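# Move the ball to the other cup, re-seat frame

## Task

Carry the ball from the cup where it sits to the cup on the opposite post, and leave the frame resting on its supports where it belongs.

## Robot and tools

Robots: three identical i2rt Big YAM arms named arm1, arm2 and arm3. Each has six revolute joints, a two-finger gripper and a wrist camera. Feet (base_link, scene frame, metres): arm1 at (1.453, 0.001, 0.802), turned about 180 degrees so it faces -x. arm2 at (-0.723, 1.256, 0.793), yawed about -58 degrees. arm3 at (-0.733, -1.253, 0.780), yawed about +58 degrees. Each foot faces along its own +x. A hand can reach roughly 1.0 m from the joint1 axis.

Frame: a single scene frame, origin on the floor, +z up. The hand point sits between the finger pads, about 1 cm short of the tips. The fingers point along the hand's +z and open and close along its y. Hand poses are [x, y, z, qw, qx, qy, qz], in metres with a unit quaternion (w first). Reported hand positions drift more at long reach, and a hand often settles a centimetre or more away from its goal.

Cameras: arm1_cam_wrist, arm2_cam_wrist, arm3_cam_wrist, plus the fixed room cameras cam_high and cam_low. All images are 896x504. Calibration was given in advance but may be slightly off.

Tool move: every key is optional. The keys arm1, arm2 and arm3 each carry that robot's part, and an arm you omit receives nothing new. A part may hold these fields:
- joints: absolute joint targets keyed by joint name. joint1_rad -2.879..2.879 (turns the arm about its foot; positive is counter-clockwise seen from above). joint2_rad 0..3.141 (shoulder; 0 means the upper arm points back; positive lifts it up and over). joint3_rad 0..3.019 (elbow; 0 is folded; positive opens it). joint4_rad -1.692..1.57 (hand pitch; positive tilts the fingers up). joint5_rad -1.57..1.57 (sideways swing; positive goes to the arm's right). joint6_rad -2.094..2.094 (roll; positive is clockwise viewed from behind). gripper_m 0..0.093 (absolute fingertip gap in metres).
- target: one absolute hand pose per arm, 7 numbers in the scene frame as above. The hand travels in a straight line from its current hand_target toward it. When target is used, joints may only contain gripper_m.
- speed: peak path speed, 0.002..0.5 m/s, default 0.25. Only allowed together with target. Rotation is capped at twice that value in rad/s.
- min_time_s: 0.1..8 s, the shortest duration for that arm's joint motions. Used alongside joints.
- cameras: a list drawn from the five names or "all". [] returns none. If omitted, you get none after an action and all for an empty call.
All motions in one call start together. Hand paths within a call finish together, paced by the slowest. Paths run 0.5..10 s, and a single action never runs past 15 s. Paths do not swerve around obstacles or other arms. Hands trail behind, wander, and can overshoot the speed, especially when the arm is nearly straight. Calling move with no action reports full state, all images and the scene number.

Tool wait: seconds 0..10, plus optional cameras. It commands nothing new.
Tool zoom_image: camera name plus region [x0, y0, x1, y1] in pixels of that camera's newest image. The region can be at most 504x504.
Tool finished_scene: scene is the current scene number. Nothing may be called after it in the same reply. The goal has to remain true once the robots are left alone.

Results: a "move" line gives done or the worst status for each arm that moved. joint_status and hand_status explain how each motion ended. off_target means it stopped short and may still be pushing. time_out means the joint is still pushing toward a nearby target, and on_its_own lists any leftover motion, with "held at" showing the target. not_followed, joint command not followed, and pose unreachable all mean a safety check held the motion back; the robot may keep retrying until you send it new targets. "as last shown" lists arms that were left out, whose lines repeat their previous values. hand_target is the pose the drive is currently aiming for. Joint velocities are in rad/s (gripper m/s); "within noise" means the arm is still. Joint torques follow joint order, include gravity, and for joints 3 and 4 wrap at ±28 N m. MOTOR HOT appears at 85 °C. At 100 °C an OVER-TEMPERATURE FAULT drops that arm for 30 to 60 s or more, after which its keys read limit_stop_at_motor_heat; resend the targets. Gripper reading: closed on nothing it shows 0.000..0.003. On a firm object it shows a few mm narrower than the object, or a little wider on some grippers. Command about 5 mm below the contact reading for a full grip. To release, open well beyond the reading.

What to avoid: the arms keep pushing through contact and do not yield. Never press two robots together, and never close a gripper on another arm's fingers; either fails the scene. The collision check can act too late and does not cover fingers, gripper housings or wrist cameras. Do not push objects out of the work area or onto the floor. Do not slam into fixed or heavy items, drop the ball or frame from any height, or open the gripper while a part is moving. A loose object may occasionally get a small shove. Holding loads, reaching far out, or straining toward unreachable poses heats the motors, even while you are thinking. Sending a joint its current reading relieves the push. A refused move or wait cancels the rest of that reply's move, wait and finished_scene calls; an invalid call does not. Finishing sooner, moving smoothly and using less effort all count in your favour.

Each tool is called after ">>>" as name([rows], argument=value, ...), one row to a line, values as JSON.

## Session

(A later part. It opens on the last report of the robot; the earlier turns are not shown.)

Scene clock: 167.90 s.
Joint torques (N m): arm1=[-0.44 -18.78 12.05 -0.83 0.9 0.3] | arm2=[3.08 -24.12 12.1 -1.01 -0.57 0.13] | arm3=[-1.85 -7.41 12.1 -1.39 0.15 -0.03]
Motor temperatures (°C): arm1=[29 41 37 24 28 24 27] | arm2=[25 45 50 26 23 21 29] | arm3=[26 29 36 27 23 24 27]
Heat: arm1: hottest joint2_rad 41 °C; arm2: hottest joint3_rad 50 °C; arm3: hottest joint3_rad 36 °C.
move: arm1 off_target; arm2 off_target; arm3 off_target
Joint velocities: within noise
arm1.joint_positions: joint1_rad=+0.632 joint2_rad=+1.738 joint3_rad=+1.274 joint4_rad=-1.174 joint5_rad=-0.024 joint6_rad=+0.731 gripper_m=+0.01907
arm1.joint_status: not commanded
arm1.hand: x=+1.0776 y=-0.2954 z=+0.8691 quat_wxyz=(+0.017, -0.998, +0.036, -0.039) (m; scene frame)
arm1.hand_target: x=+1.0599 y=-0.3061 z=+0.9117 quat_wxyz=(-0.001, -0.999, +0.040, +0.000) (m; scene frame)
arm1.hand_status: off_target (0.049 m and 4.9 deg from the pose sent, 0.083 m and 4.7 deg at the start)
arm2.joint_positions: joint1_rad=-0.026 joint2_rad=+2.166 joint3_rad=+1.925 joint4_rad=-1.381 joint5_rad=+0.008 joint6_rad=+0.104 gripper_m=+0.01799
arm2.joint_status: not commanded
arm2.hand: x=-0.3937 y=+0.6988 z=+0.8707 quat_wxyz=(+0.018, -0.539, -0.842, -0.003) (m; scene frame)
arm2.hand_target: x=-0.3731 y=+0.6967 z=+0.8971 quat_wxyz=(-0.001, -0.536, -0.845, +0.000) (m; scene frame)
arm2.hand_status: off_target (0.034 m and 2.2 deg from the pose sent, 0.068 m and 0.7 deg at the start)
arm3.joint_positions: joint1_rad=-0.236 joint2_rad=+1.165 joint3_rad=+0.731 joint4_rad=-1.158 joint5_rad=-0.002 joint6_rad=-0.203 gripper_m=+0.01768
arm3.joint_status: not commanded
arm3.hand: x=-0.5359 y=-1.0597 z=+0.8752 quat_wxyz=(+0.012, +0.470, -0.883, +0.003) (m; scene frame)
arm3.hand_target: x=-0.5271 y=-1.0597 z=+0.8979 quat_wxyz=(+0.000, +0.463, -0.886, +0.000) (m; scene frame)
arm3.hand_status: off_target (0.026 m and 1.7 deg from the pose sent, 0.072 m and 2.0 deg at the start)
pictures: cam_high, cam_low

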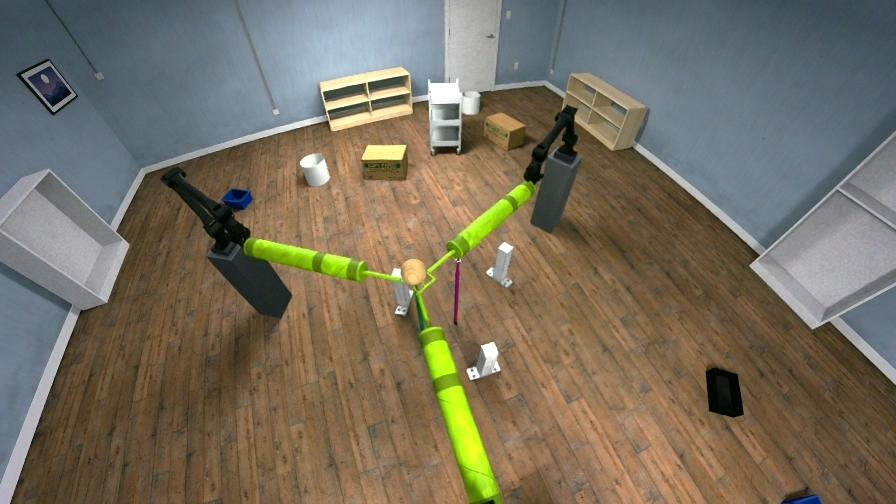

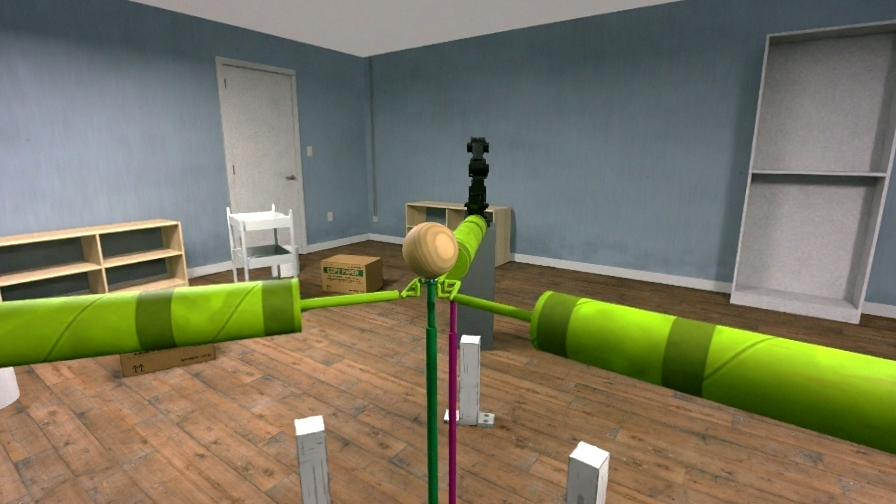

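>>> move(arm1={"target":[1.0599,-0.3066,0.957,0,0.99923,-0.0393,0],"speed":0.08}, arm2={"target":[-0.3706,0.6963,0.945,0,0.5358,0.8443,0],"speed":0.08}, arm3={"target":[-0.5249,-1.0589,0.943,0,-0.4633,0.8862,0],"speed":0.08}, cameras=["cam_high","cam_low"])

>>> zoom_image(camera="cam_low", region=[390, 190, 470, 310])

>>> zoom_image(camera="cam_high", region=[395, 240, 445, 290])

Scene clock: 184.50 s.
Joint torques (N m): arm1=[-0.56 -19.19 13.04 -0.99 0.88 0.29] | arm2=[3.25 -25.64 12.71 -1.1 -0.59 0.14] | arm3=[-1.9 -7.59 13.35 -1.59 0.11 -0.03]
Motor temperatures (°C): arm1=[29 42 38 24 28 24 27] | arm2=[25 48 47 26 23 21 30] | arm3=[26 29 37 27 23 24 27]
Heat: arm1: hottest joint2_rad 42 °C; arm2: hottest joint2_rad 48 °C; arm3: hottest joint3_rad 37 °C.
move: arm1 off_target; arm2 off_target; arm3 off_target
Joint velocities: within noise
arm1.joint_positions: joint1_rad=+0.634 joint2_rad=+1.701 joint3_rad=+1.334 joint4_rad=-1.281 joint5_rad=-0.023 joint6_rad=+0.733 gripper_m=+0.01907
arm1.joint_status: not commanded
arm1.hand: x=+1.0786 y=-0.2956 z=+0.9076 quat_wxyz=(+0.021, -0.998, +0.036, -0.043) (m; scene frame)
arm1.hand_target: x=+1.0623 y=-0.3049 z=+0.9565 quat_wxyz=(-0.001, -0.999, +0.040, +0.000) (m; scene frame)
arm1.hand_status: off_target (0.054 m and 5.5 deg from the pose sent, 0.090 m and 4.9 deg at the start)
arm2.joint_positions: joint1_rad=-0.026 joint2_rad=+2.166 joint3_rad=+2.012 joint4_rad=-1.493 joint5_rad=+0.008 joint6_rad=+0.104 gripper_m=+0.01799
arm2.joint_status: not commanded
arm2.hand: x=-0.3937 y=+0.6991 z=+0.9037 quat_wxyz=(+0.029, -0.539, -0.842, -0.009) (m; scene frame)
arm2.hand_target: x=-0.3719 y=+0.6983 z=+0.9448 quat_wxyz=(-0.001, -0.535, -0.845, +0.000) (m; scene frame)
arm2.hand_status: off_target (0.047 m and 3.5 deg from the pose sent, 0.078 m and 2.2 deg at the start)
arm3.joint_positions: joint1_rad=-0.238 joint2_rad=+1.133 joint3_rad=+0.813 joint4_rad=-1.286 joint5_rad=-0.002 joint6_rad=-0.205 gripper_m=+0.01768
arm3.joint_status: not commanded
arm3.hand: x=-0.5348 y=-1.0595 z=+0.9127 quat_wxyz=(+0.019, +0.470, -0.882, +0.005) (m; scene frame)
arm3.hand_target: x=-0.5255 y=-1.0591 z=+0.9417 quat_wxyz=(-0.001, +0.463, -0.886, +0.000) (m; scene frame)
arm3.hand_status: off_target (0.032 m and 2.4 deg from the pose sent, 0.069 m and 1.7 deg at the start)
pictures: cam_high, cam_low

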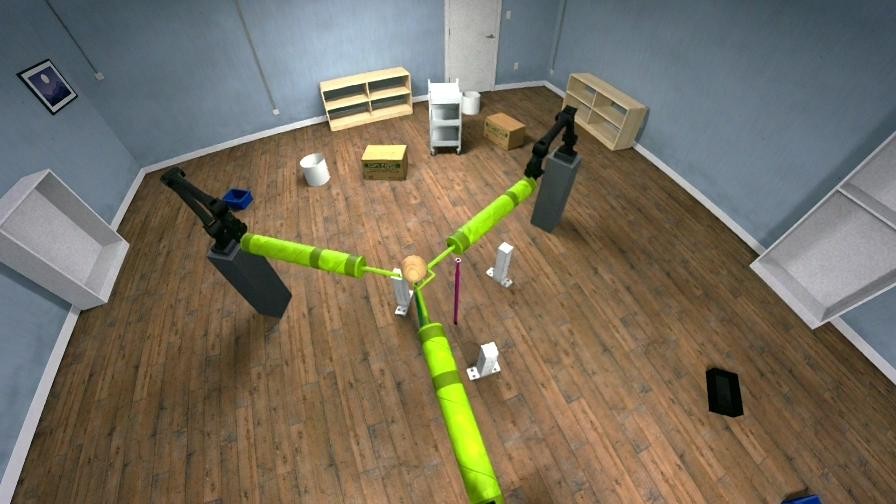

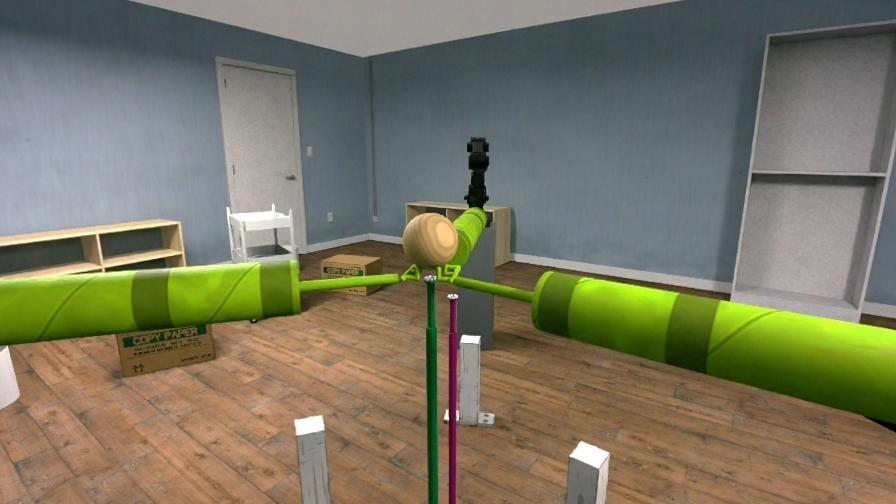

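Scaled by 4.200 from the camera's 896x504 image, which has a finer 1280x720 frame.

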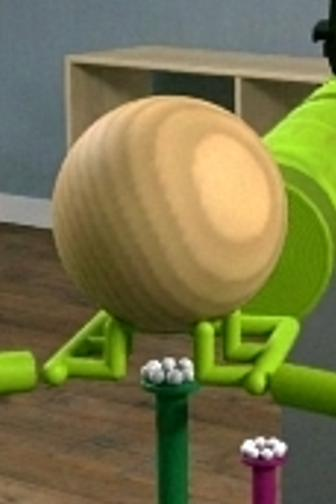

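Scaled by 10.080 from the camera's 896x504 image, which has a finer 1280x720 frame.

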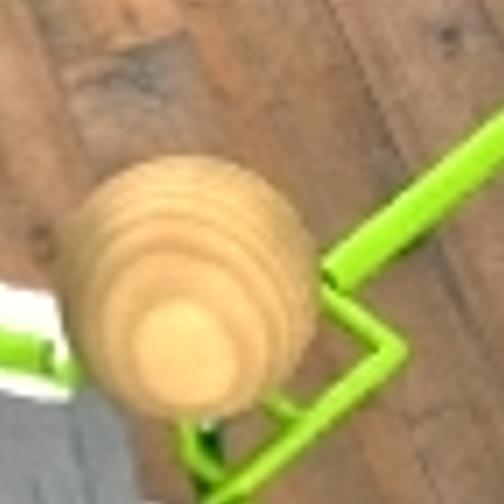

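>>> move(arm1={"target":[0.9489,-0.0716,0.85,0,0.99923,-0.0393,0],"speed":0.15}, arm2={"target":[-0.4816,0.9313,0.838,0,0.5358,0.8443,0],"speed":0.15}, arm3={"target":[-0.6359,-0.8239,0.842,0,-0.4633,0.8862,0],"speed":0.15}, cameras=["cam_high","cam_low"])

>>> zoom_image(camera="cam_low", region=[415, 220, 505, 320])

>>> zoom_image(camera="cam_high", region=[425, 225, 485, 285])

Scene clock: 204.27 s.
Joint torques (N m): arm1=[-1.85 -17.2 10.09 0.24 -0.13 0.11] | arm2=[3.55 -17.26 5.57 -0.12 -0.44 0.23] | arm3=[0.44 -11.4 10.99 -0.46 0.17 0.23]
Motor temperatures (°C): arm1=[28 41 44 24 28 24 27] | arm2=[25 51 54 26 23 21 30] | arm3=[26 29 43 27 23 24 27]
Heat: arm1: hottest joint3_rad 44 °C; arm2: hottest joint3_rad 54 °C; arm3: hottest joint3_rad 43 °C.
move: arm1 off_target; arm2 off_target; arm3 off_target
Joint velocities: within noise
arm1.joint_positions: joint1_rad=+0.123 joint2_rad=+1.816 joint3_rad=+1.243 joint4_rad=-1.061 joint5_rad=-0.002 joint6_rad=+0.226 gripper_m=+0.01907
arm1.joint_status: not commanded
arm1.hand: x=+0.9731 y=-0.0728 z=+0.8225 quat_wxyz=(+0.010, -0.999, +0.037, -0.036) (m; scene frame)
arm1.hand_target: x=+0.9502 y=-0.0714 z=+0.8504 quat_wxyz=(+0.000, -0.999, +0.039, +0.000) (m; scene frame)
arm1.hand_status: off_target (0.037 m and 4.3 deg from the pose sent, 0.265 m and 5.5 deg at the start)
arm2.joint_positions: joint1_rad=+0.048 joint2_rad=+1.641 joint3_rad=+0.985 joint4_rad=-0.964 joint5_rad=+0.003 joint6_rad=+0.173 gripper_m=+0.01799
arm2.joint_status: not commanded
arm2.hand: x=-0.4913 y=+0.9230 z=+0.8224 quat_wxyz=(+0.017, -0.537, -0.844, -0.003) (m; scene frame)
arm2.hand_target: x=-0.4819 y=+0.9312 z=+0.8372 quat_wxyz=(+0.000, -0.536, -0.844, -0.001) (m; scene frame)
arm2.hand_status: off_target (0.020 m and 2.0 deg from the pose sent, 0.257 m and 3.5 deg at the start)
arm3.joint_positions: joint1_rad=+0.333 joint2_rad=+1.627 joint3_rad=+1.054 joint4_rad=-1.014 joint5_rad=+0.000 joint6_rad=+0.367 gripper_m=+0.01768
arm3.joint_status: not commanded
arm3.hand: x=-0.6368 y=-0.8361 z=+0.8279 quat_wxyz=(+0.007, +0.470, -0.883, +0.007) (m; scene frame)
arm3.hand_target: x=-0.6360 y=-0.8242 z=+0.8421 quat_wxyz=(+0.000, +0.463, -0.886, +0.000) (m; scene frame)
arm3.hand_status: off_target (0.019 m and 1.4 deg from the pose sent, 0.266 m and 2.4 deg at the start)
pictures: cam_high, cam_low

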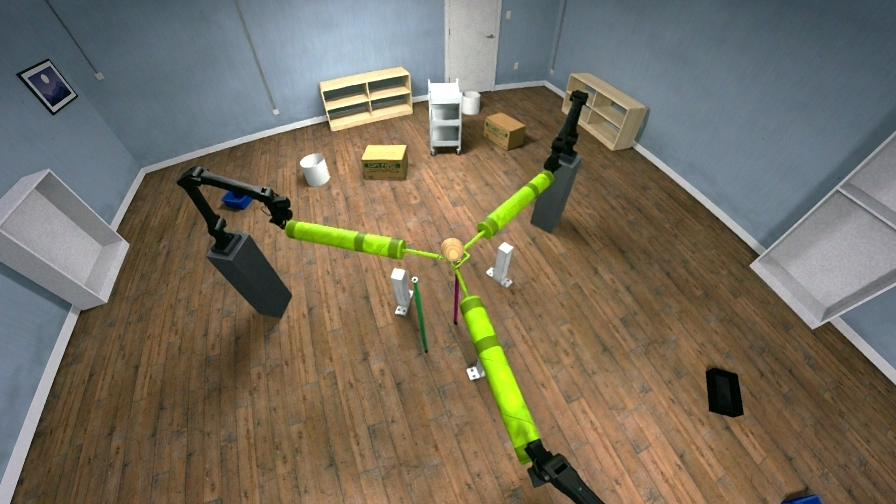

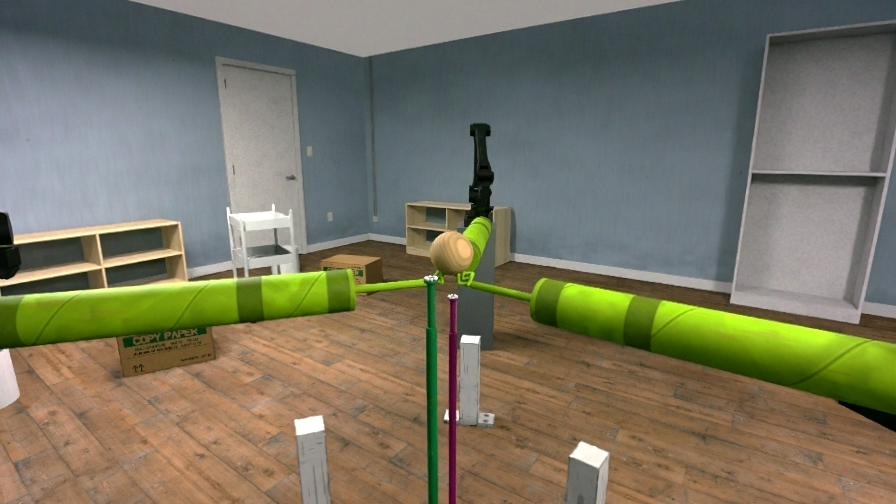

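Scaled by 5.040 from the camera's 896x504 image, which has a finer 1280x720 frame.

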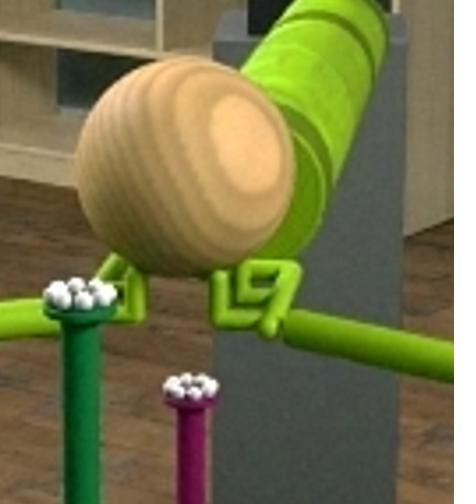

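Scaled by 8.400 from the camera's 896x504 image, which has a finer 1280x720 frame.

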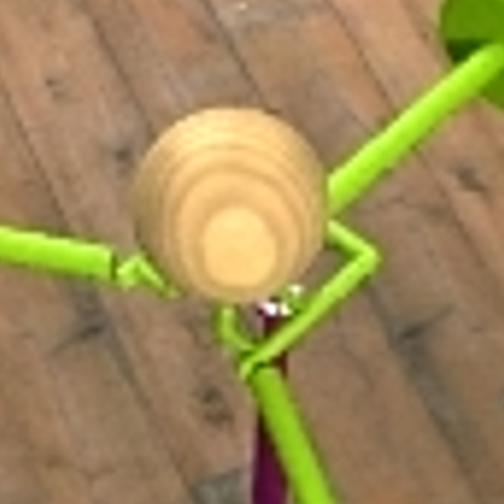

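>>> move(arm1={"target":[0.9213,-0.0259,0.805,0,0.99923,-0.0393,0],"speed":0.1}, arm2={"target":[-0.5092,0.977,0.791,0,0.5358,0.8443,0],"speed":0.1}, arm3={"target":[-0.6635,-0.7782,0.796,0,-0.4633,0.8862,0],"speed":0.1}, cameras=["cam_high","cam_low"])

>>> zoom_image(camera="cam_low", region=[415, 240, 495, 320])

>>> zoom_image(camera="cam_high", region=[430, 220, 490, 280])

Scene clock: 216.63 s.
Joint torques (N m): arm1=[-1.79 -18.78 10.4 -0.03 -0.32 0.12] | arm2=[3.08 -14.97 4.33 -0.16 -0.44 0.18] | arm3=[0.73 -12.98 10.32 -0.34 0.11 0.28]
Motor temperatures (°C): arm1=[28 39 44 24 27 24 27] | arm2=[25 46 48 26 23 22 30] | arm3=[26 30 43 27 23 25 27]
Heat: arm1: hottest joint3_rad 44 °C; arm2: hottest joint3_rad 48 °C; arm3: hottest joint3_rad 43 °C.
move: arm1 off_target; arm2 off_target; arm3 off_target
Joint velocities: within noise
arm1.joint_positions: joint1_rad=+0.030 joint2_rad=+1.924 joint3_rad=+1.268 joint4_rad=-0.973 joint5_rad=+0.002 joint6_rad=+0.132 gripper_m=+0.01907
arm1.joint_status: not commanded
arm1.hand: x=+0.9488 y=-0.0281 z=+0.7777 quat_wxyz=(+0.008, -0.999, +0.037, -0.034) (m; scene frame)
arm1.hand_target: x=+0.9228 y=-0.0256 z=+0.8055 quat_wxyz=(+0.000, -0.999, +0.039, +0.000) (m; scene frame)
arm1.hand_status: off_target (0.039 m and 4.0 deg from the pose sent, 0.072 m and 4.3 deg at the start)
arm2.joint_positions: joint1_rad=+0.068 joint2_rad=+1.601 joint3_rad=+0.791 joint4_rad=-0.796 joint5_rad=+0.003 joint6_rad=+0.193 gripper_m=+0.01799
arm2.joint_status: not commanded
arm2.hand: x=-0.5143 y=+0.9681 z=+0.7810 quat_wxyz=(+0.011, -0.536, -0.844, +0.000) (m; scene frame)
arm2.hand_target: x=-0.5095 y=+0.9768 z=+0.7903 quat_wxyz=(+0.000, -0.536, -0.844, +0.000) (m; scene frame)
arm2.hand_status: off_target (0.014 m and 1.2 deg from the pose sent, 0.065 m and 2.0 deg at the start)
arm3.joint_positions: joint1_rad=+0.407 joint2_rad=+1.783 joint3_rad=+1.129 joint4_rad=-0.932 joint5_rad=+0.002 joint6_rad=+0.441 gripper_m=+0.01768
arm3.joint_status: not commanded
arm3.hand: x=-0.6615 y=-0.7913 z=+0.7838 quat_wxyz=(+0.006, +0.470, -0.883, +0.007) (m; scene frame)
arm3.hand_target: x=-0.6637 y=-0.7786 z=+0.7961 quat_wxyz=(+0.000, +0.463, -0.886, +0.000) (m; scene frame)
arm3.hand_status: off_target (0.018 m and 1.4 deg from the pose sent, 0.071 m and 1.4 deg at the start)
pictures: cam_high, cam_low

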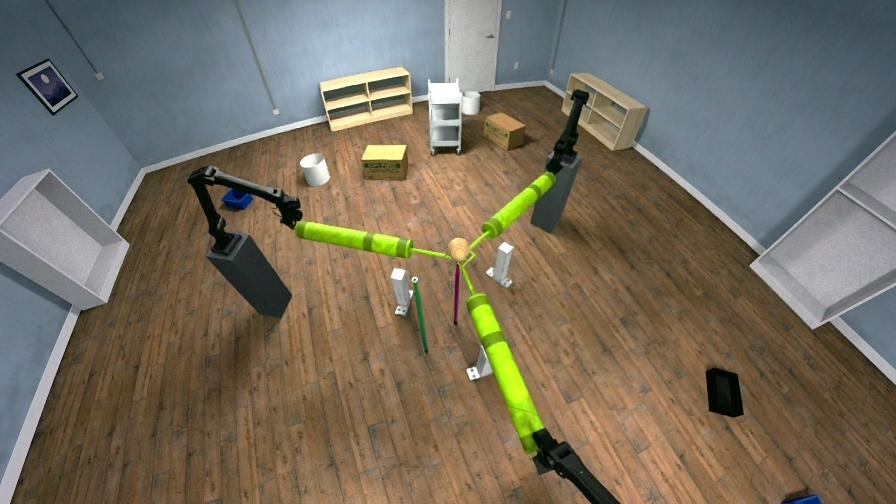

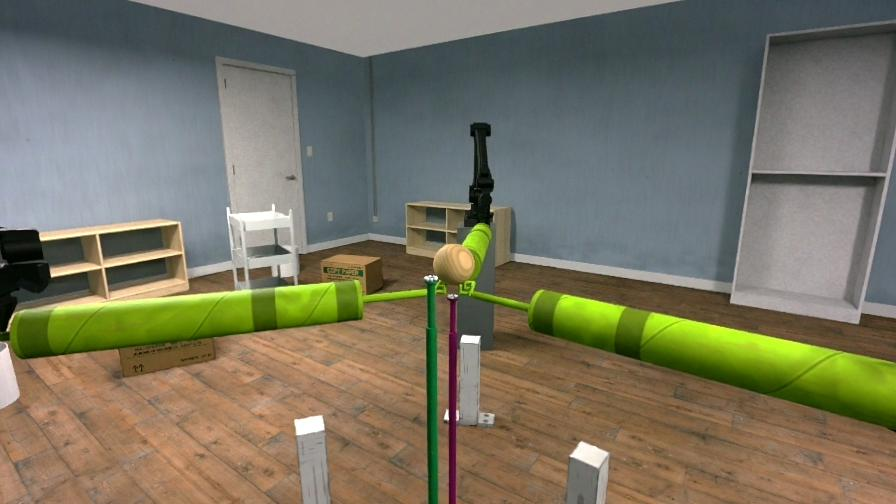

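Scaled by 6.300 from the camera's 896x504 image, which has a finer 1280x720 frame.

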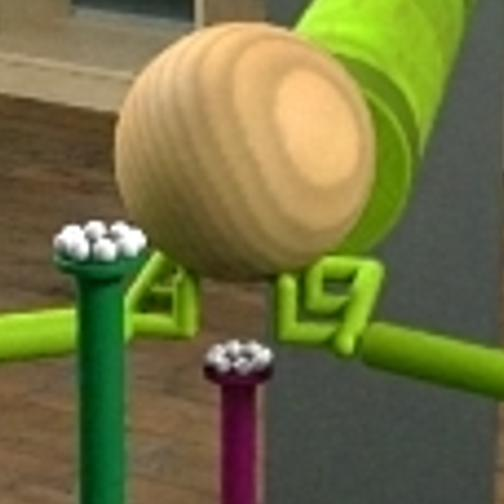

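Scaled by 8.400 from the camera's 896x504 image, which has a finer 1280x720 frame.

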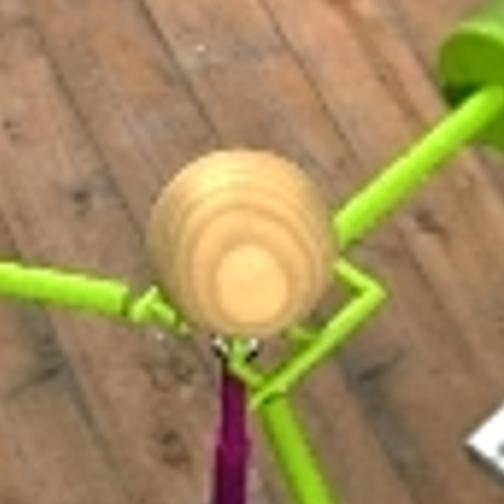

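>>> move(arm1={"target":[0.9185,-0.0274,0.737,0,0.99923,-0.0393,0],"speed":0.05}, arm2={"target":[-0.512,0.9755,0.724,0,0.5358,0.8443,0],"speed":0.05}, arm3={"target":[-0.6663,-0.7797,0.728,0,-0.4633,0.8862,0],"speed":0.05}, cameras=["cam_high","cam_low"])

>>> zoom_image(camera="cam_low", region=[415, 240, 495, 330])

>>> zoom_image(camera="cam_high", region=[430, 225, 490, 285])

Scene clock: 233.10 s.
Joint torques (N m): arm1=[-1.44 -19.6 7.45 0.87 -0.42 0.16] | arm2=[1.96 -11.69 4.01 0.43 -0.32 0.08] | arm3=[0.09 -13.51 7.31 0.57 0.27 0.17]
Motor temperatures (°C): arm1=[28 38 41 24 27 24 27] | arm2=[25 43 43 26 23 22 30] | arm3=[26 30 41 27 23 25 27]
Heat: arm1: hottest joint3_rad 41 °C; arm2: hottest joint2_rad 43 °C; arm3: hottest joint3_rad 41 °C.
move: arm1 off_target; arm2 done; arm3 done
Joint velocities: within noise
arm1.joint_positions: joint1_rad=+0.030 joint2_rad=+2.041 joint3_rad=+1.268 joint4_rad=-0.850 joint5_rad=+0.004 joint6_rad=+0.132 gripper_m=+0.01907
arm1.joint_status: not commanded
arm1.hand: x=+0.9401 y=-0.0275 z=+0.7183 quat_wxyz=(+0.009, -0.999, +0.037, -0.031) (m; scene frame)
arm1.hand_target: x=+0.9192 y=-0.0272 z=+0.7375 quat_wxyz=(+0.000, -0.999, +0.039, +0.000) (m; scene frame)
arm1.hand_status: off_target (0.029 m and 3.8 deg from the pose sent, 0.051 m and 4.0 deg at the start)
arm2.joint_positions: joint1_rad=+0.072 joint2_rad=+1.717 joint3_rad=+0.732 joint4_rad=-0.600 joint5_rad=+0.001 joint6_rad=+0.195 gripper_m=+0.01799
arm2.joint_status: not commanded
arm2.hand: x=-0.5148 y=+0.9717 z=+0.7276 quat_wxyz=(+0.001, -0.536, -0.844, +0.003) (m; scene frame)
arm2.hand_target: x=-0.5121 y=+0.9756 z=+0.7241 quat_wxyz=(+0.000, -0.536, -0.844, +0.000) (m; scene frame)
arm2.hand_status: done (0.006 m and 0.3 deg from the pose sent, 0.058 m and 1.2 deg at the start)
arm3.joint_positions: joint1_rad=+0.420 joint2_rad=+1.897 joint3_rad=+1.104 joint4_rad=-0.788 joint5_rad=-0.002 joint6_rad=+0.455 gripper_m=+0.01768
arm3.joint_status: not commanded
arm3.hand: x=-0.6675 y=-0.7849 z=+0.7251 quat_wxyz=(+0.006, +0.469, -0.883, +0.004) (m; scene frame)
arm3.hand_target: x=-0.6663 y=-0.7797 z=+0.7280 quat_wxyz=(+0.000, +0.463, -0.886, +0.000) (m; scene frame)
arm3.hand_status: done (0.006 m and 1.1 deg from the pose sent, 0.057 m and 1.4 deg at the start)
pictures: cam_high, cam_low

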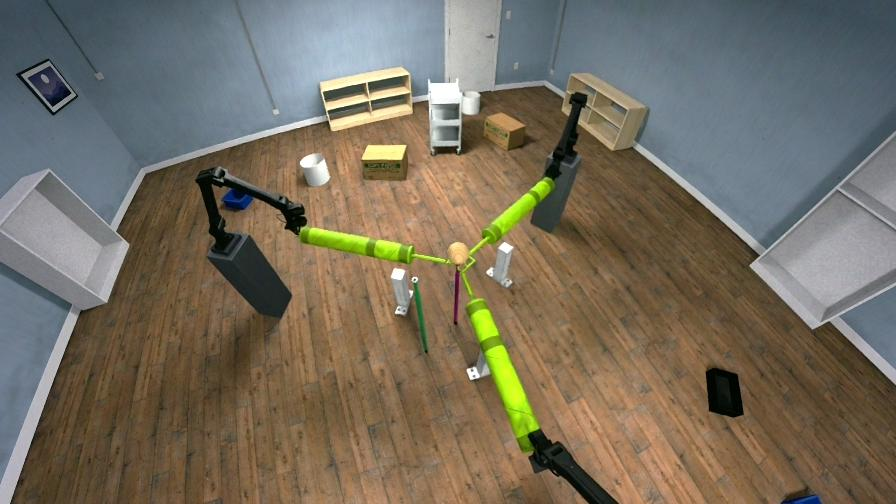

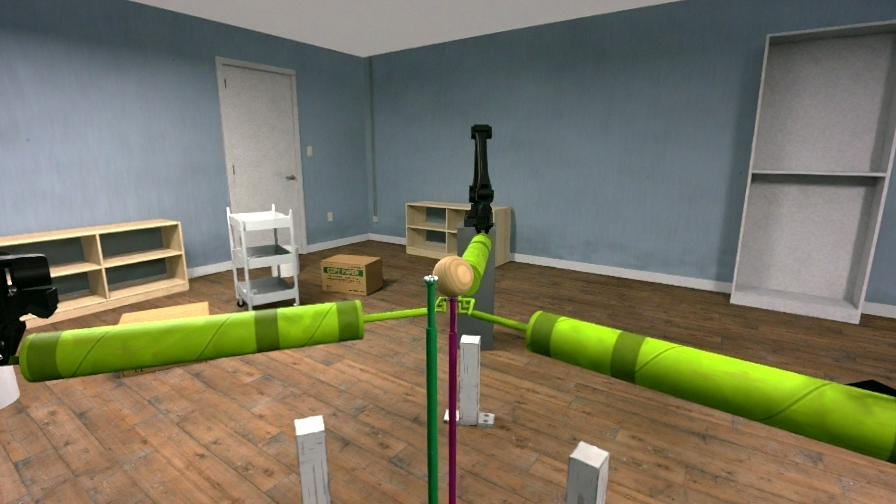

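Scaled by 5.600 from the camera's 896x504 image, which has a finer 1280x720 frame.

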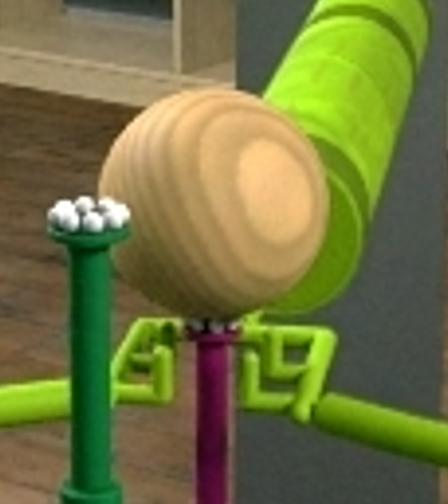

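Scaled by 8.400 from the camera's 896x504 image, which has a finer 1280x720 frame.

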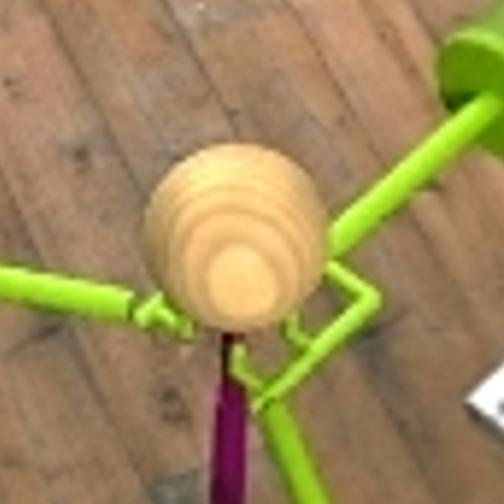

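>>> move(arm1={"target":[0.9185,-0.0274,0.704,0,0.99923,-0.0393,0],"speed":0.06}, arm2={"target":[-0.512,0.9755,0.690,0,0.5358,0.8443,0],"speed":0.06}, arm3={"target":[-0.6663,-0.7797,0.694,0,-0.4633,0.8862,0],"speed":0.06}, cameras=["cam_high","cam_low"])

>>> zoom_image(camera="cam_low", region=[415, 240, 495, 330])

>>> zoom_image(camera="cam_high", region=[430, 225, 490, 285])

Scene clock: 241.57 s.
Joint torques (N m): arm1=[-1.49 -20.48 6.67 0.95 -0.42 0.16] | arm2=[2.08 -12.16 3.3 0.49 -0.32 0.09] | arm3=[-0.15 -13.74 6.71 0.64 0.29 0.15]
Motor temperatures (°C): arm1=[28 40 40 24 27 24 27] | arm2=[25 42 41 26 23 21 30] | arm3=[26 30 41 27 23 25 28]
Heat: arm1: hottest joint2_rad 40 °C; arm2: hottest joint2_rad 42 °C; arm3: hottest joint3_rad 41 °C.
move: arm1 off_target; arm2 done; arm3 done
Joint velocities: within noise
arm1.joint_positions: joint1_rad=+0.030 joint2_rad=+2.104 joint3_rad=+1.266 joint4_rad=-0.783 joint5_rad=+0.004 joint6_rad=+0.132 gripper_m=+0.01907
arm1.joint_status: not commanded
arm1.hand: x=+0.9389 y=-0.0273 z=+0.6863 quat_wxyz=(+0.009, -0.999, +0.037, -0.030) (m; scene frame)
arm1.hand_target: x=+0.9191 y=-0.0273 z=+0.7043 quat_wxyz=(+0.000, -0.999, +0.039, +0.000) (m; scene frame)
arm1.hand_status: off_target (0.027 m and 3.6 deg from the pose sent, 0.026 m and 3.8 deg at the start)
arm2.joint_positions: joint1_rad=+0.072 joint2_rad=+1.813 joint3_rad=+0.723 joint4_rad=-0.496 joint5_rad=+0.001 joint6_rad=+0.195 gripper_m=+0.01799
arm2.joint_status: not commanded
arm2.hand: x=-0.5149 y=+0.9716 z=+0.6936 quat_wxyz=(+0.001, -0.536, -0.844, +0.002) (m; scene frame)
arm2.hand_target: x=-0.5120 y=+0.9755 z=+0.6901 quat_wxyz=(+0.000, -0.536, -0.844, +0.000) (m; scene frame)
arm2.hand_status: done (0.006 m and 0.3 deg from the pose sent, 0.038 m and 0.3 deg at the start)
arm3.joint_positions: joint1_rad=+0.422 joint2_rad=+1.965 joint3_rad=+1.093 joint4_rad=-0.710 joint5_rad=-0.002 joint6_rad=+0.457 gripper_m=+0.01768
arm3.joint_status: not commanded
arm3.hand: x=-0.6685 y=-0.7849 z=+0.6918 quat_wxyz=(+0.006, +0.469, -0.883, +0.005) (m; scene frame)
arm3.hand_target: x=-0.6663 y=-0.7797 z=+0.6941 quat_wxyz=(+0.000, +0.463, -0.886, +0.000) (m; scene frame)
arm3.hand_status: done (0.006 m and 1.1 deg from the pose sent, 0.032 m and 1.1 deg at the start)
pictures: cam_high, cam_low

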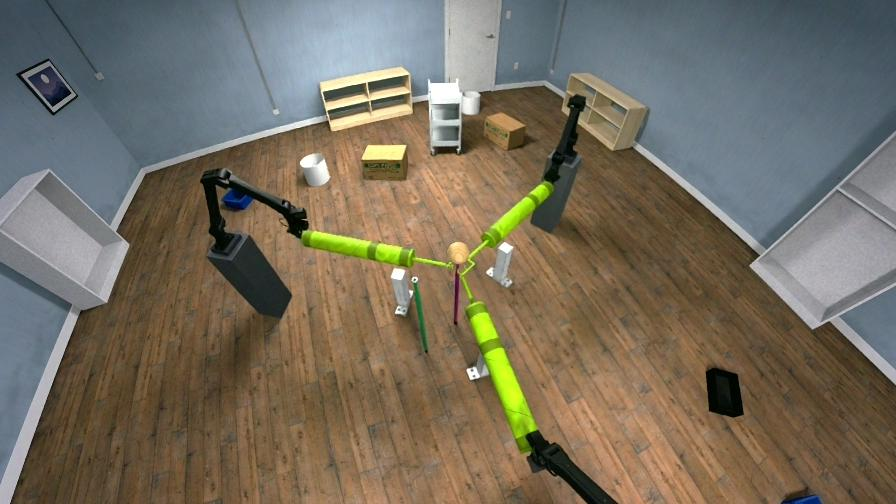

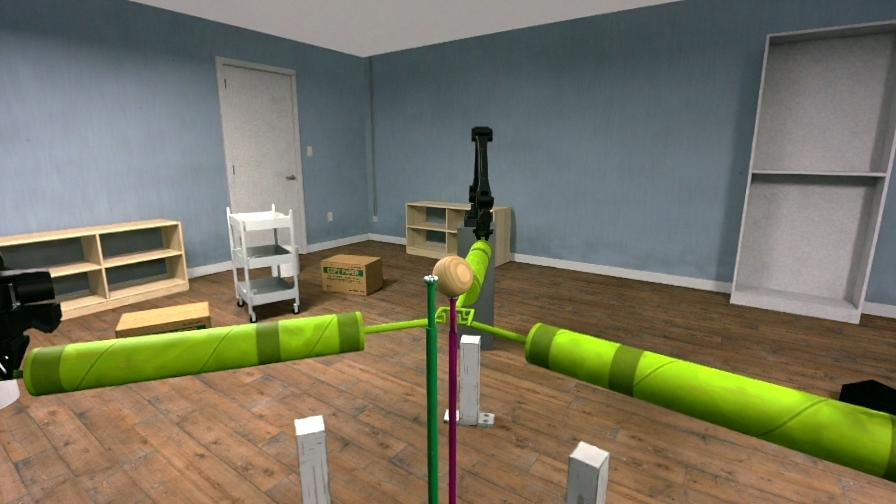

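Scaled by 5.600 from the camera's 896x504 image, which has a finer 1280x720 frame.

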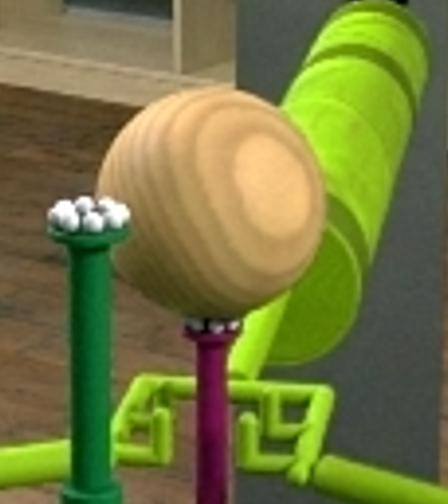

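Scaled by 8.400 from the camera's 896x504 image, which has a finer 1280x720 frame.

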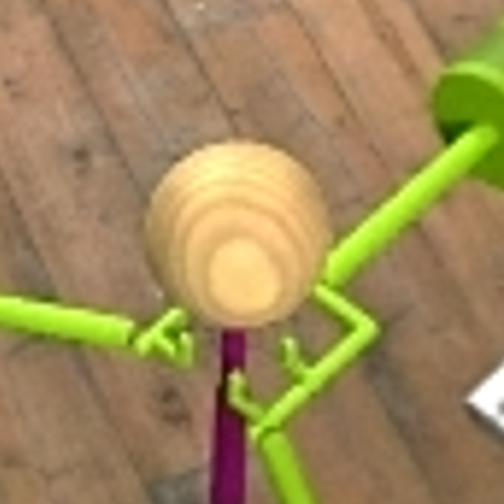

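>>> move(arm1={"target":[0.8763,0.0391,0.69,0,0.99923,-0.0393,0],"speed":0.1}, arm2={"target":[-0.5542,1.042,0.678,0,0.5358,0.8443,0],"speed":0.1}, arm3={"target":[-0.7085,-0.7132,0.68,0,-0.4633,0.8862,0],"speed":0.1})

>>> move(arm1={"target":[0.8763,0.0391,0.50,0,0.99923,-0.0393,0],"speed":0.15}, arm2={"target":[-0.5542,1.042,0.49,0,0.5358,0.8443,0],"speed":0.15}, arm3={"target":[-0.7085,-0.7132,0.487,0,-0.4633,0.8862,0],"speed":0.15}, cameras=["cam_high","cam_low"])

Scene clock: 256.70 s.
Joint torques (N m): arm1=[-1.61 -20.89 9.18 -0.25 -0.52 0.13] | arm2=[2.49 -12.45 1.01 -0.01 -0.32 0.13] | arm3=[0.56 -15.15 9.43 -0.5 0.13 0.24]
Motor temperatures (°C): arm1=[28 41 39 24 27 24 27] | arm2=[25 40 39 26 23 21 30] | arm3=[26 31 39 27 23 25 28]
Heat: arm1: hottest joint2_rad 41 °C; arm2: hottest joint2_rad 40 °C; arm3: hottest joint3_rad 39 °C.
move: arm1 off_target; arm2 done; arm3 off_target
Joint velocities: within noise
arm1.joint_positions: joint1_rad=-0.088 joint2_rad=+2.200 joint3_rad=+1.389 joint4_rad=-0.801 joint5_rad=+0.005 joint6_rad=+0.016 gripper_m=+0.01907
arm1.joint_status: not commanded
arm1.hand: x=+0.9029 y=+0.0359 z=+0.6676 quat_wxyz=(+0.007, -0.999, +0.038, -0.026) (m; scene frame)
arm1.hand_target: x=+0.8774 y=+0.0392 z=+0.6907 quat_wxyz=(+0.000, -0.999, +0.039, +0.000) (m; scene frame)
arm1.hand_status: off_target (0.035 m and 3.1 deg from the pose sent, 0.091 m and 3.6 deg at the start)
arm2.joint_positions: joint1_rad=+0.090 joint2_rad=+1.776 joint3_rad=+0.516 joint4_rad=-0.331 joint5_rad=+0.001 joint6_rad=+0.213 gripper_m=+0.01799
arm2.joint_status: not commanded
arm2.hand: x=-0.5548 y=+1.0339 z=+0.6732 quat_wxyz=(+0.003, -0.536, -0.844, +0.001) (m; scene frame)
arm2.hand_target: x=-0.5543 y=+1.0418 z=+0.6775 quat_wxyz=(+0.000, -0.536, -0.844, +0.000) (m; scene frame)
arm2.hand_status: done (0.009 m and 0.4 deg from the pose sent, 0.082 m and 0.3 deg at the start)
arm3.joint_positions: joint1_rad=+0.508 joint2_rad=+2.097 joint3_rad=+1.270 joint4_rad=-0.749 joint5_rad=+0.002 joint6_rad=+0.543 gripper_m=+0.01768
arm3.joint_status: not commanded
arm3.hand: x=-0.7059 y=-0.7262 z=+0.6726 quat_wxyz=(+0.002, +0.469, -0.883, +0.003) (m; scene frame)
arm3.hand_target: x=-0.7086 y=-0.7136 z=+0.6801 quat_wxyz=(+0.000, +0.463, -0.886, +0.000) (m; scene frame)
arm3.hand_status: off_target (0.015 m and 0.9 deg from the pose sent, 0.083 m and 1.2 deg at the start)
pictures: none

Scene clock: 258.63 s.
Joint torques (N m): arm1=[-1.32 -22.18 5.93 0.25 -0.52 0.17] | arm2=[2.2 -11.87 -1.85 0.34 -0.23 0.12] | arm3=[0.44 -16.67 6.2 0.27 0.07 0.23]
Motor temperatures (°C): arm1=[28 41 39 24 27 24 27] | arm2=[25 40 38 26 23 21 30] | arm3=[26 31 39 27 23 25 28]
Heat: arm1: hottest joint2_rad 41 °C; arm2: hottest joint2_rad 40 °C; arm3: hottest joint3_rad 39 °C.
move: arm1 off_target; arm2 done; arm3 off_target
Joint velocities: within noise
arm1.joint_positions: joint1_rad=-0.088 joint2_rad=+2.592 joint3_rad=+1.526 joint4_rad=-0.540 joint5_rad=+0.005 joint6_rad=+0.016 gripper_m=+0.01907
arm1.joint_status: not commanded
arm1.hand: x=+0.9011 y=+0.0376 z=+0.4838 quat_wxyz=(+0.007, -0.999, +0.038, -0.023) (m; scene frame)
arm1.hand_target: x=+0.8767 y=+0.0392 z=+0.5005 quat_wxyz=(+0.000, -0.999, +0.039, +0.000) (m; scene frame)
arm1.hand_status: off_target (0.030 m and 2.8 deg from the pose sent, 0.170 m and 3.1 deg at the start)
arm2.joint_positions: joint1_rad=+0.098 joint2_rad=+2.452 joint3_rad=+0.669 joint4_rad=+0.211 joint5_rad=-0.001 joint6_rad=+0.218 gripper_m=+0.01799
arm2.joint_status: not commanded
arm2.hand: x=-0.5524 y=+1.0335 z=+0.4950 quat_wxyz=(-0.006, -0.535, -0.845, +0.004) (m; scene frame)
arm2.hand_target: x=-0.5543 y=+1.0418 z=+0.4903 quat_wxyz=(+0.000, -0.536, -0.844, +0.000) (m; scene frame)
arm2.hand_status: done (0.010 m and 0.8 deg from the pose sent, 0.183 m and 0.4 deg at the start)
arm3.joint_positions: joint1_rad=+0.508 joint2_rad=+2.511 joint3_rad=+1.386 joint4_rad=-0.462 joint5_rad=+0.003 joint6_rad=+0.544 gripper_m=+0.01768
arm3.joint_status: not commanded
arm3.hand: x=-0.7062 y=-0.7268 z=+0.4839 quat_wxyz=(+0.005, +0.469, -0.883, +0.009) (m; scene frame)
arm3.hand_target: x=-0.7086 y=-0.7135 z=+0.4872 quat_wxyz=(+0.000, +0.463, -0.886, +0.000) (m; scene frame)
arm3.hand_status: off_target (0.014 m and 1.4 deg from the pose sent, 0.186 m and 0.9 deg at the start)
pictures: cam_high, cam_low

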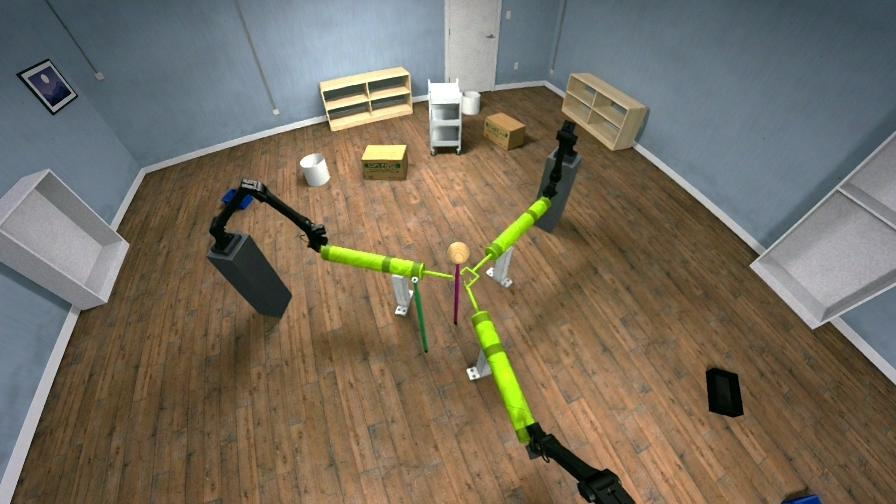

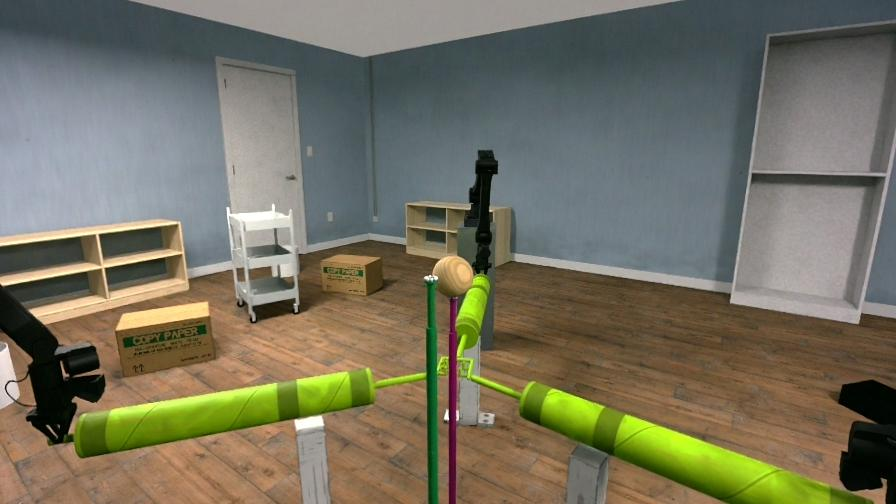

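>>> move(arm1={"target":[0.8728,0.0461,0.472,0,0.99923,-0.0393,0],"speed":0.06}, arm2={"target":[-0.5572,1.0475,0.460,0,0.5358,0.8443,0],"speed":0.06}, arm3={"target":[-0.7105,-0.7067,0.458,0,-0.4633,0.8862,0],"speed":0.06})

>>> move(arm1={"target":[0.8728,0.0461,0.454,0,0.99923,-0.0393,0],"speed":0.06}, arm2={"target":[-0.5572,1.0475,0.440,0,0.5358,0.8443,0],"speed":0.06}, arm3={"target":[-0.7105,-0.7067,0.437,0,-0.4633,0.8862,0],"speed":0.06}, cameras=["cam_high","cam_low"])

Scene clock: 266.30 s.
Joint torques (N m): arm1=[-1.85 -22.18 6.09 0.35 -0.51 0.11] | arm2=[2.08 -11.93 -2.41 0.32 -0.21 0.11] | arm3=[0.73 -16.85 6.38 0.4 0.14 0.25]
Motor temperatures (°C): arm1=[28 41 38 24 27 24 27] | arm2=[25 39 37 26 23 21 30] | arm3=[26 32 38 27 23 25 28]
Heat: arm1: hottest joint2_rad 41 °C; arm2: hottest joint2_rad 39 °C; arm3: hottest joint3_rad 38 °C.
move: arm1 off_target; arm2 off_target; arm3 off_target
Joint velocities: within noise
arm1.joint_positions: joint1_rad=-0.093 joint2_rad=+2.658 joint3_rad=+1.576 joint4_rad=-0.527 joint5_rad=+0.005 joint6_rad=+0.011 gripper_m=+0.01907
arm1.joint_status: not commanded
arm1.hand: x=+0.8995 y=+0.0410 z=+0.4571 quat_wxyz=(+0.007, -0.999, +0.038, -0.025) (m; scene frame)
arm1.hand_target: x=+0.8734 y=+0.0461 z=+0.4727 quat_wxyz=(+0.000, -0.999, +0.039, +0.000) (m; scene frame)
arm1.hand_status: off_target (0.031 m and 3.0 deg from the pose sent, 0.032 m and 2.8 deg at the start)
arm2.joint_positions: joint1_rad=+0.103 joint2_rad=+2.554 joint3_rad=+0.710 joint4_rad=+0.276 joint5_rad=-0.002 joint6_rad=+0.223 gripper_m=+0.01799
arm2.joint_status: not commanded
arm2.hand: x=-0.5533 y=+1.0371 z=+0.4654 quat_wxyz=(-0.008, -0.534, -0.845, +0.004) (m; scene frame)
arm2.hand_target: x=-0.5574 y=+1.0474 z=+0.4603 quat_wxyz=(+0.000, -0.536, -0.844, +0.000) (m; scene frame)
arm2.hand_status: off_target (0.012 m and 1.1 deg from the pose sent, 0.038 m and 0.8 deg at the start)
arm3.joint_positions: joint1_rad=+0.510 joint2_rad=+2.584 joint3_rad=+1.441 joint4_rad=-0.450 joint5_rad=+0.002 joint6_rad=+0.546 gripper_m=+0.01768
arm3.joint_status: not commanded
arm3.hand: x=-0.7070 y=-0.7229 z=+0.4556 quat_wxyz=(+0.007, +0.469, -0.883, +0.011) (m; scene frame)
arm3.hand_target: x=-0.7107 y=-0.7071 z=+0.4584 quat_wxyz=(+0.000, +0.463, -0.886, +0.000) (m; scene frame)
arm3.hand_status: off_target (0.017 m and 1.6 deg from the pose sent, 0.033 m and 1.4 deg at the start)
pictures: none

Scene clock: 267.27 s.
Joint torques (N m): arm1=[-1.79 -21.25 6.32 0.51 -0.5 0.11] | arm2=[1.9 -10.99 -1.89 0.46 -0.12 0.11] | arm3=[0.67 -15.85 6.69 0.68 0.19 0.23]
Motor temperatures (°C): arm1=[28 41 38 24 27 24 27] | arm2=[25 39 37 26 23 21 30] | arm3=[26 32 38 27 23 25 28]
Heat: arm1: hottest joint2_rad 41 °C; arm2: hottest joint2_rad 39 °C; arm3: hottest joint3_rad 38 °C.
move: arm1 off_target; arm2 off_target; arm3 off_target
Joint velocities: within noise
arm1.joint_positions: joint1_rad=-0.093 joint2_rad=+2.687 joint3_rad=+1.600 joint4_rad=-0.518 joint5_rad=+0.005 joint6_rad=+0.011 gripper_m=+0.01907
arm1.joint_status: not commanded
arm1.hand: x=+0.8967 y=+0.0413 z=+0.4455 quat_wxyz=(+0.007, -0.999, +0.038, -0.022) (m; scene frame)
arm1.hand_target: x=+0.8733 y=+0.0461 z=+0.4548 quat_wxyz=(+0.000, -0.999, +0.039, +0.000) (m; scene frame)
arm1.hand_status: off_target (0.026 m and 2.7 deg from the pose sent, 0.027 m and 2.9 deg at the start)
arm2.joint_positions: joint1_rad=+0.105 joint2_rad=+2.604 joint3_rad=+0.739 joint4_rad=+0.296 joint5_rad=-0.004 joint6_rad=+0.225 gripper_m=+0.01799
arm2.joint_status: not commanded
arm2.hand: x=-0.5530 y=+1.0380 z=+0.4499 quat_wxyz=(-0.008, -0.534, -0.845, +0.003) (m; scene frame)
arm2.hand_target: x=-0.5574 y=+1.0475 z=+0.4405 quat_wxyz=(+0.000, -0.536, -0.844, +0.000) (m; scene frame)
arm2.hand_status: off_target (0.014 m and 1.0 deg from the pose sent, 0.028 m and 1.1 deg at the start)
arm3.joint_positions: joint1_rad=+0.510 joint2_rad=+2.618 joint3_rad=+1.466 joint4_rad=-0.439 joint5_rad=+0.001 joint6_rad=+0.547 gripper_m=+0.01769
arm3.joint_status: not commanded
arm3.hand: x=-0.7073 y=-0.7207 z=+0.4419 quat_wxyz=(+0.007, +0.468, -0.884, +0.009) (m; scene frame)
arm3.hand_target: x=-0.7106 y=-0.7070 z=+0.4376 quat_wxyz=(+0.000, +0.463, -0.886, +0.000) (m; scene frame)
arm3.hand_status: off_target (0.015 m and 1.5 deg from the pose sent, 0.025 m and 1.6 deg at the start)
pictures: cam_high, cam_low

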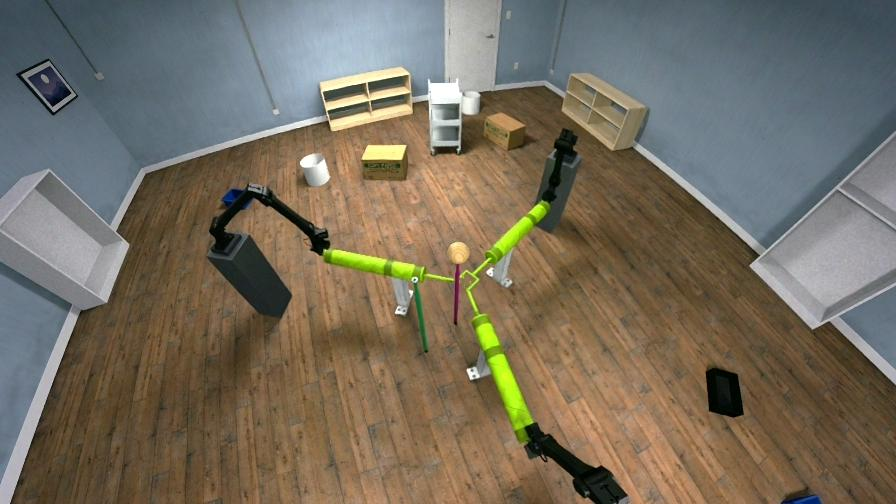

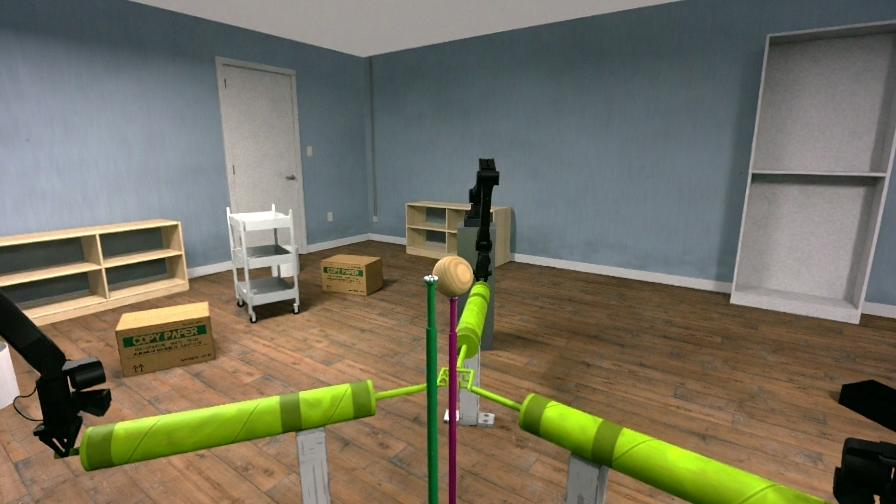

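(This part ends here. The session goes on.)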